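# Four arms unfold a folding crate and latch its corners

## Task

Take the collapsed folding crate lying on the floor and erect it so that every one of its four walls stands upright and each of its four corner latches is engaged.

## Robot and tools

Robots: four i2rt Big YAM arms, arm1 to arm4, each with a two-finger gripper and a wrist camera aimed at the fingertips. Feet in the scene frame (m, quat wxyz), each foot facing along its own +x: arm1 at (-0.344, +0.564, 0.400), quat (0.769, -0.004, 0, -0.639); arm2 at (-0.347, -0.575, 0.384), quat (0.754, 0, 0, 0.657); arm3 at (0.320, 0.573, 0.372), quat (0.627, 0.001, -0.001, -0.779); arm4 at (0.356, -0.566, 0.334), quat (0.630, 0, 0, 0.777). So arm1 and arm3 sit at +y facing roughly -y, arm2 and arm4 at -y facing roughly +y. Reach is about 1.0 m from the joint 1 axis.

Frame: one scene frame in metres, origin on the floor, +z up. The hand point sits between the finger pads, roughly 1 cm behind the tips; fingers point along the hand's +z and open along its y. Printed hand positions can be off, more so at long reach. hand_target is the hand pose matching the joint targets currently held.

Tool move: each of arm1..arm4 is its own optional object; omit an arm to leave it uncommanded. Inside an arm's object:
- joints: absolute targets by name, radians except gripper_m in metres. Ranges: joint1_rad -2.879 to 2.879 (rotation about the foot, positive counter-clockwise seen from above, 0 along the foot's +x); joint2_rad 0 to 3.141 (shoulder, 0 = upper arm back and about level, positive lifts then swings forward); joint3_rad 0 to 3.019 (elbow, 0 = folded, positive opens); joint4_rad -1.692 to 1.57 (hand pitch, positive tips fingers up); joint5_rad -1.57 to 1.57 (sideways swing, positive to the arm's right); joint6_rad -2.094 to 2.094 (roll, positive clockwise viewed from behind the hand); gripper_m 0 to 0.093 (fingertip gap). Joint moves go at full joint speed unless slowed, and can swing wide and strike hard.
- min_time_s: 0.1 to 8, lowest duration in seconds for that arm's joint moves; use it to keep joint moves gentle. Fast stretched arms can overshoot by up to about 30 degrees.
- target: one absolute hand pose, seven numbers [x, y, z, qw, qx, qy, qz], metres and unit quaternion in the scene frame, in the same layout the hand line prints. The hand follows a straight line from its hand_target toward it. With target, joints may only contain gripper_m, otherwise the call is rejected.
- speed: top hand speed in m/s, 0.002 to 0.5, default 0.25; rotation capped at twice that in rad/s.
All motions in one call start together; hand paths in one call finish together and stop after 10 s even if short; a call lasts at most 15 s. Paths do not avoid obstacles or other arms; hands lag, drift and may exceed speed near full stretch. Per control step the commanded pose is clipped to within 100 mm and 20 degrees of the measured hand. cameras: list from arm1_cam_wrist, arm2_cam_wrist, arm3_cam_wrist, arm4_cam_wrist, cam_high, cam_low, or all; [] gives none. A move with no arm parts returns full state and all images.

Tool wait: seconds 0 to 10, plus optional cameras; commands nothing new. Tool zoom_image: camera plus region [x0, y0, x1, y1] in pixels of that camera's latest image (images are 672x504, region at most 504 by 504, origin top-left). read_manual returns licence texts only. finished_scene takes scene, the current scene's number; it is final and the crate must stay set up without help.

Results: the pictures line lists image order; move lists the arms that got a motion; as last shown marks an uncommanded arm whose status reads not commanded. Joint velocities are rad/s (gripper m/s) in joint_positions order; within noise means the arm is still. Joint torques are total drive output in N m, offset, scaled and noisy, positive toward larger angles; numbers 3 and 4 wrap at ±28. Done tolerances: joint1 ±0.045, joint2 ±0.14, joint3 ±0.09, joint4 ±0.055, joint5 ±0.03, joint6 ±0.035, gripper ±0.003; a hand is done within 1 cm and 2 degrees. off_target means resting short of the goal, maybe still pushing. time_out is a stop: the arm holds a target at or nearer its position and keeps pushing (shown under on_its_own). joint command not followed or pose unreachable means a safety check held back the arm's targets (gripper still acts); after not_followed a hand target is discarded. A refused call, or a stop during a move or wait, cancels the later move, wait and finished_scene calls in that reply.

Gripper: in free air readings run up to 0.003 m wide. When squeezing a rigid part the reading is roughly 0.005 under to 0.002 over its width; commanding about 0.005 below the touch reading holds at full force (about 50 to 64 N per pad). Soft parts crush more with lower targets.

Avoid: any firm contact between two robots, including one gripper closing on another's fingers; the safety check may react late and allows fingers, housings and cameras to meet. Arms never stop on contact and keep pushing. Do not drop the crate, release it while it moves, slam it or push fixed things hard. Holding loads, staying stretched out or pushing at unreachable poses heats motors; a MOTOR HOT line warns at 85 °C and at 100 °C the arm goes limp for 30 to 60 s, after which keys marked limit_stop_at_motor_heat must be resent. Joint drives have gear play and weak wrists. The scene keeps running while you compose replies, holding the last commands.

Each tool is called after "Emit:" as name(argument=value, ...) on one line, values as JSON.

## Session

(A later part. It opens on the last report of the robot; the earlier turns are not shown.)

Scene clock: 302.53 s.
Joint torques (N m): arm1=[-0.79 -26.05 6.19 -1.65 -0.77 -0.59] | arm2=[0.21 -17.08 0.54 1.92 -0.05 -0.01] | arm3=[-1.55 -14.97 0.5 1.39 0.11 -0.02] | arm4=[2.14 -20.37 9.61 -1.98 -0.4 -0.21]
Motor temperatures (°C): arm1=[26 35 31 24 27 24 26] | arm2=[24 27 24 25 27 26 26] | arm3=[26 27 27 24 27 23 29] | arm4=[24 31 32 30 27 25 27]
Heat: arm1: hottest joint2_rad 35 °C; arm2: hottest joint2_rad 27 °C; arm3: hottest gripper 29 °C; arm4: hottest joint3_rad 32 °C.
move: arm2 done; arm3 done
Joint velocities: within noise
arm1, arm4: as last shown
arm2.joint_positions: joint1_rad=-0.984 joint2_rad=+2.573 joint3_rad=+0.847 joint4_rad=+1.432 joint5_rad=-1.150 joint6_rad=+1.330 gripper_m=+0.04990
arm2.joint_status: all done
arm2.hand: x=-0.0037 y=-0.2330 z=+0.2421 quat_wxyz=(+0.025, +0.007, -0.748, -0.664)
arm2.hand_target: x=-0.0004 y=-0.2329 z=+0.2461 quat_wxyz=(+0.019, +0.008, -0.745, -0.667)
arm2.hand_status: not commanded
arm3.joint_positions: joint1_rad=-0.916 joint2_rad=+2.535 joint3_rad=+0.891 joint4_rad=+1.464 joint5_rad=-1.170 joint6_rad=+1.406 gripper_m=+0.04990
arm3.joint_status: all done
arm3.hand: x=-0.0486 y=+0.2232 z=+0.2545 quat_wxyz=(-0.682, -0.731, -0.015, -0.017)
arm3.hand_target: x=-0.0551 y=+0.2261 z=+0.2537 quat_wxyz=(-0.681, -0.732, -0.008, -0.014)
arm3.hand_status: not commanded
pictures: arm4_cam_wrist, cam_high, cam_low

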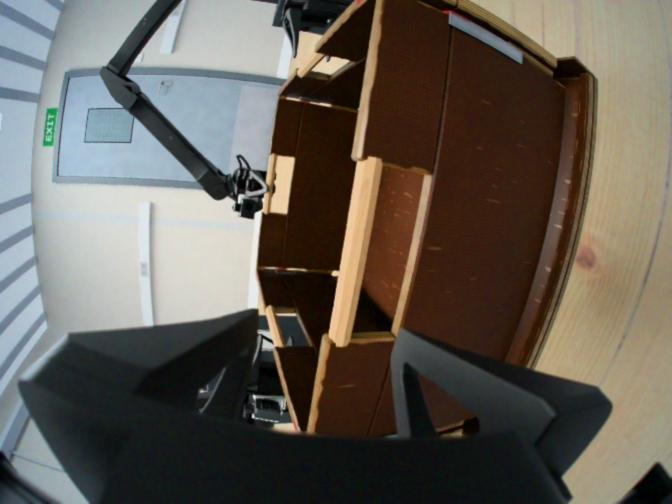

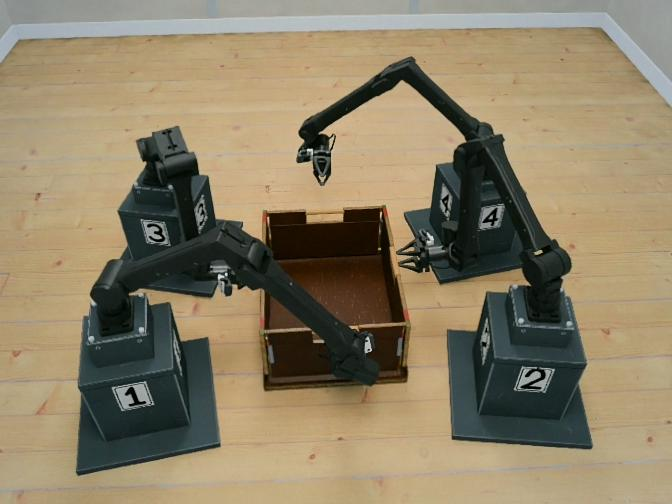

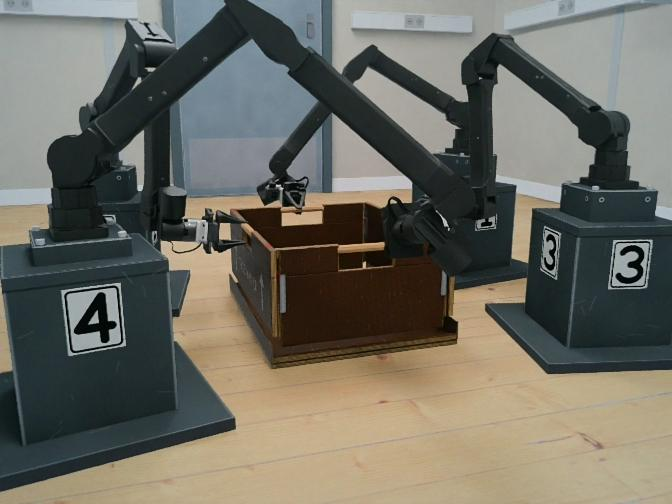

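Emit:
zoom_image(camera="cam_low", region=[250, 220, 350, 380])

Emit:
zoom_image(camera="cam_low", region=[400, 200, 480, 360])

Emit:
zoom_image(camera="cam_high", region=[340, 300, 420, 390])

Emit:
zoom_image(camera="cam_high", region=[250, 310, 330, 400])

Scaled by 3.150 from the camera's image (finer frame: 960x720).

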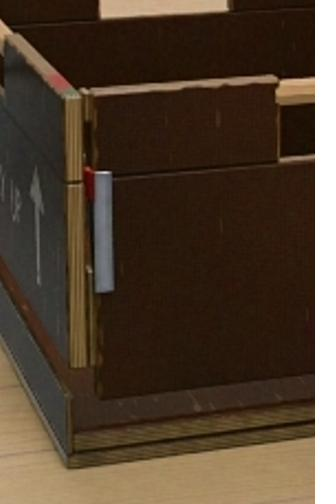

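Scaled by 3.150 from the camera's image (finer frame: 960x720).

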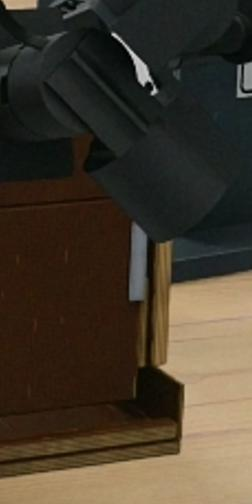

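Scaled by 5.600 from the camera's image (finer frame: 960x720).

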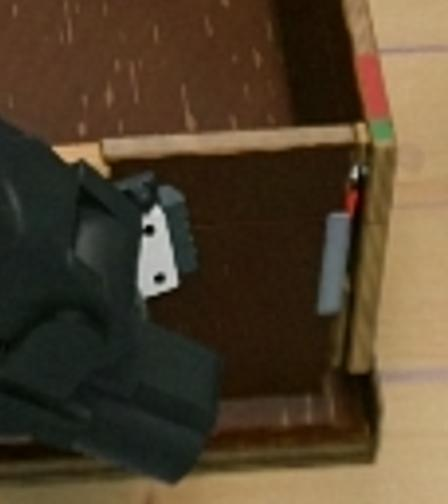

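Scaled by 5.600 from the camera's image (finer frame: 960x720).

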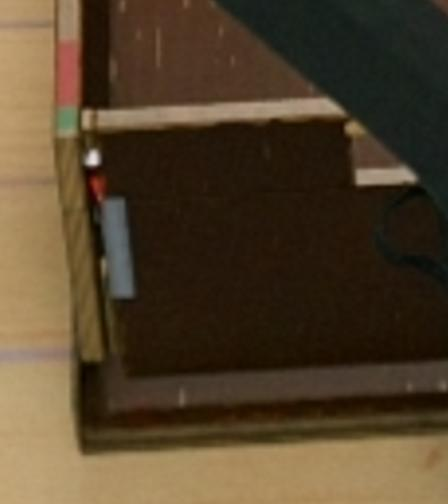

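Emit:
move(arm1={"joints": {"gripper_m": 0.05}}, arm2={"target": [0.0, -0.31, 0.27, -0.017, -0.0185, 0.743, 0.669], "speed": 0.15}, arm3={"target": [-0.050, 0.30, 0.27, 0.681, 0.732, 0.0177, 0.0177], "speed": 0.15}, cameras=[])

Emit:
move(arm1={"target": [-0.42, -0.036, 0.30, 0.4455, 0.5806, 0.5413, 0.4154], "speed": 0.15}, cameras=["all"])

Scene clock: 313.13 s.
Joint torques (N m): arm1=[-1.32 -26.23 5.96 -0.53 -0.62 -0.12] | arm2=[0.44 -18.26 -0.23 0.81 -0.44 -0.24] | arm3=[-0.21 -15.5 -0.85 1.14 -0.22 -0.14] | arm4=[2.14 -20.37 9.61 -1.98 -0.4 -0.21]
Motor temperatures (°C): arm1=[26 35 31 24 27 24 26] | arm2=[24 27 24 25 27 26 26] | arm3=[26 27 27 24 27 23 29] | arm4=[24 31 32 30 27 25 27]
Heat: arm1: hottest joint2_rad 35 °C; arm2: hottest joint2_rad 27 °C; arm3: hottest gripper 29 °C; arm4: hottest joint3_rad 32 °C.
move: arm1 done; arm2 done; arm3 done
Joint velocities: within noise
arm1.joint_positions: joint1_rad=-0.374 joint2_rad=+2.631 joint3_rad=+1.738 joint4_rad=-1.151 joint5_rad=-1.276 joint6_rad=-0.458 gripper_m=+0.04997
arm1.joint_status: all done
arm1.hand: x=-0.2887 y=-0.0257 z=+0.2509 quat_wxyz=(-0.435, -0.584, -0.539, -0.423)
arm1.hand_target: x=-0.2960 y=-0.0363 z=+0.2612 quat_wxyz=(-0.446, -0.578, -0.545, -0.411)
arm1.hand_status: not commanded
arm2.joint_positions: joint1_rad=-1.175 joint2_rad=+2.496 joint3_rad=+0.758 joint4_rad=+1.273 joint5_rad=-1.336 joint6_rad=+1.131 gripper_m=+0.04990
arm2.joint_status: not commanded
arm2.hand: x=+0.0008 y=-0.3083 z=+0.2602 quat_wxyz=(+0.021, +0.013, -0.743, -0.669)
arm2.hand_target: x=+0.0026 y=-0.3056 z=+0.2706 quat_wxyz=(+0.015, +0.024, -0.741, -0.671)
arm2.hand_status: done (0.010 m and 0.8 deg from the pose sent, 0.082 m and 1.8 deg at the start)
arm3.joint_positions: joint1_rad=-1.089 joint2_rad=+2.476 joint3_rad=+0.800 joint4_rad=+1.362 joint5_rad=-1.345 joint6_rad=+1.270 gripper_m=+0.04990
arm3.joint_status: not commanded
arm3.hand: x=-0.0486 y=+0.2974 z=+0.2663 quat_wxyz=(-0.682, -0.731, -0.016, -0.020)
arm3.hand_target: x=-0.0484 y=+0.2979 z=+0.2708 quat_wxyz=(-0.682, -0.731, -0.019, -0.019)
arm3.hand_status: done (0.005 m and 0.4 deg from the pose sent, 0.078 m and 0.4 deg at the start)
arm4: as last shown

Scene clock: 315.00 s.
Joint torques (N m): arm1=[-0.44 -24.47 7.97 -1.17 -0.22 -0.14] | arm2=[0.32 -18.26 -0.23 0.88 -0.44 -0.23] | arm3=[-0.32 -15.68 -0.79 1.18 -0.22 -0.17] | arm4=[2.14 -20.37 9.61 -1.98 -0.4 -0.21]
Motor temperatures (°C): arm1=[26 35 31 24 27 24 26] | arm2=[24 27 24 25 27 26 26] | arm3=[26 27 27 24 27 23 29] | arm4=[24 31 32 30 27 25 27]
Heat: arm1: hottest joint2_rad 35 °C; arm2: hottest joint2_rad 27 °C; arm3: hottest gripper 29 °C; arm4: hottest joint3_rad 32 °C.
move: arm1 off_target
Joint velocities: within noise
arm1.joint_positions: joint1_rad=-0.576 joint2_rad=+2.663 joint3_rad=+1.953 joint4_rad=-1.674 joint5_rad=-1.171 joint6_rad=-0.829 gripper_m=+0.04997
arm1.joint_status: not commanded
arm1.hand: x=-0.4167 y=-0.0295 z=+0.3020 quat_wxyz=(-0.443, -0.595, -0.531, -0.410)
arm1.hand_target: x=-0.4192 y=-0.0367 z=+0.3001 quat_wxyz=(-0.446, -0.590, -0.539, -0.404)
arm1.hand_status: off_target (0.008 m and 2.2 deg from the pose sent, 0.141 m and 1.6 deg at the start; a joint's target at an end of its range on 31 of 56 steps)
arm2, arm4: as last shown
arm3.joint_positions: joint1_rad=-1.092 joint2_rad=+2.476 joint3_rad=+0.800 joint4_rad=+1.362 joint5_rad=-1.345 joint6_rad=+1.268 gripper_m=+0.04990
arm3.joint_status: not commanded
arm3.hand: x=-0.0495 y=+0.2986 z=+0.2663 quat_wxyz=(-0.682, -0.731, -0.015, -0.019)
arm3.hand_target: x=-0.0492 y=+0.2990 z=+0.2708 quat_wxyz=(-0.682, -0.731, -0.018, -0.018)
arm3.hand_status: not commanded
pictures: arm1_cam_wrist, arm2_cam_wrist, arm3_cam_wrist, arm4_cam_wrist, cam_high, cam_low

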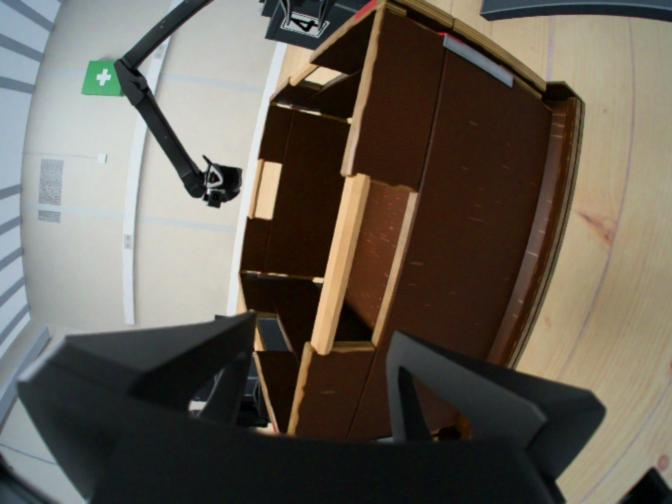

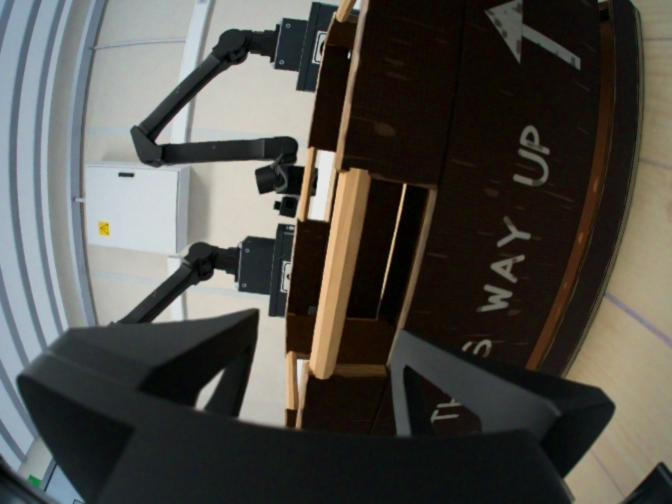

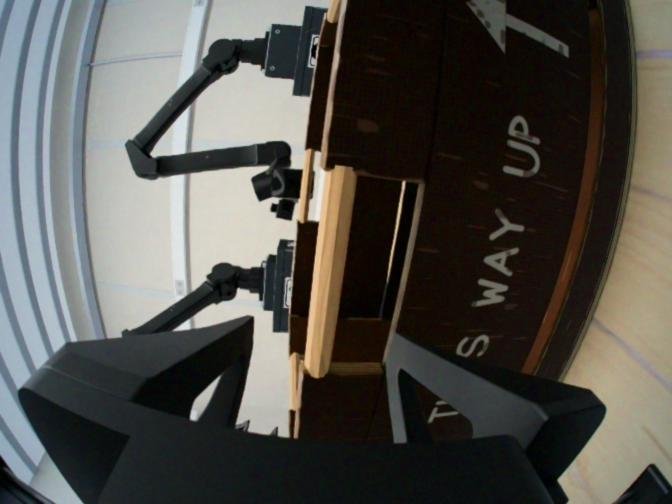

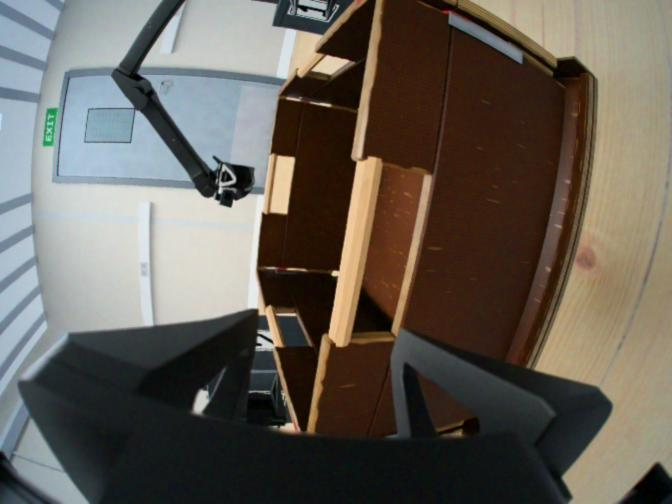

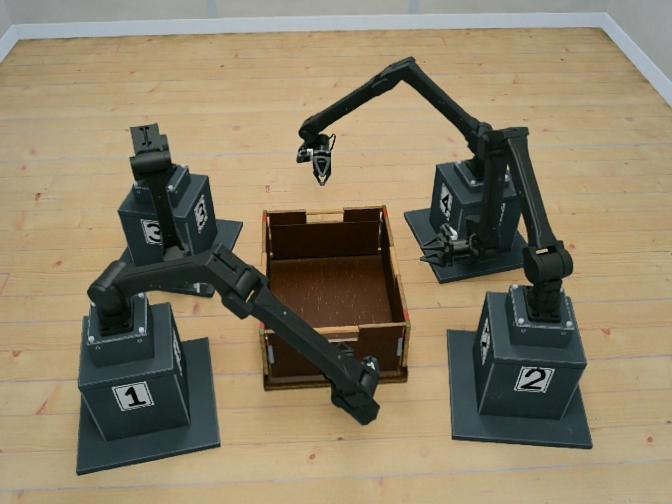

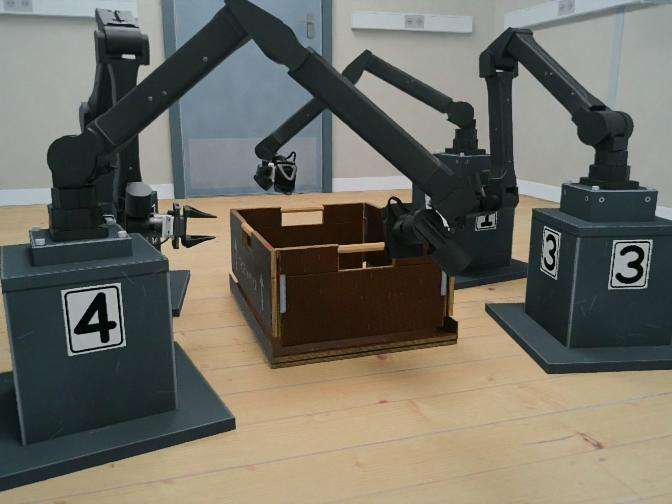

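Emit:
zoom_image(camera="arm1_cam_wrist", region=[235, 250, 345, 300])

Emit:
zoom_image(camera="arm1_cam_wrist", region=[265, 80, 375, 140])

Emit:
zoom_image(camera="arm4_cam_wrist", region=[250, 250, 350, 300])

Emit:
zoom_image(camera="arm4_cam_wrist", region=[265, 75, 365, 125])

Scaled by 4.582 from the camera's image (finer frame: 960x720).

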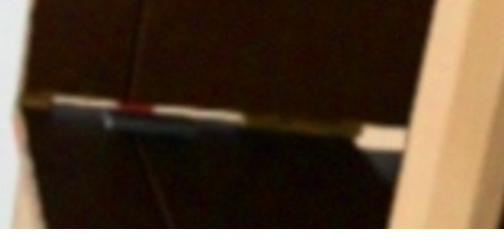

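Scaled by 4.582 from the camera's image (finer frame: 960x720).

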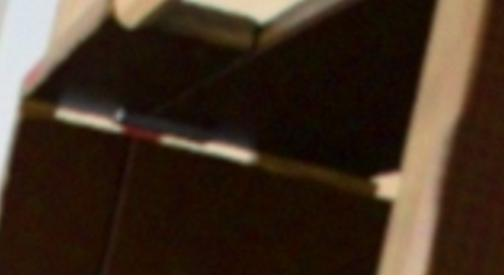

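Scaled by 5.040 from the camera's image (finer frame: 960x720).

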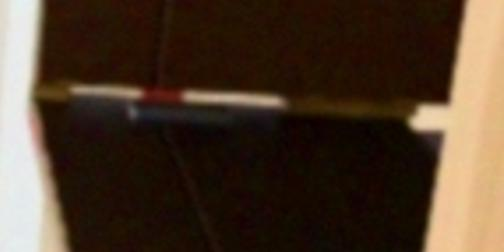

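Scaled by 5.040 from the camera's image (finer frame: 960x720).

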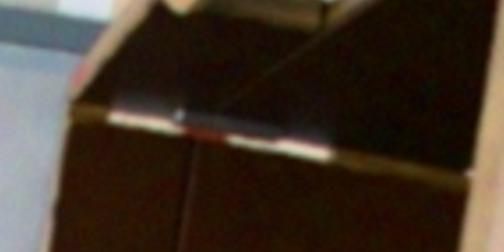

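Emit:
finished_scene(scene=1)

The scene is finished: the task was done.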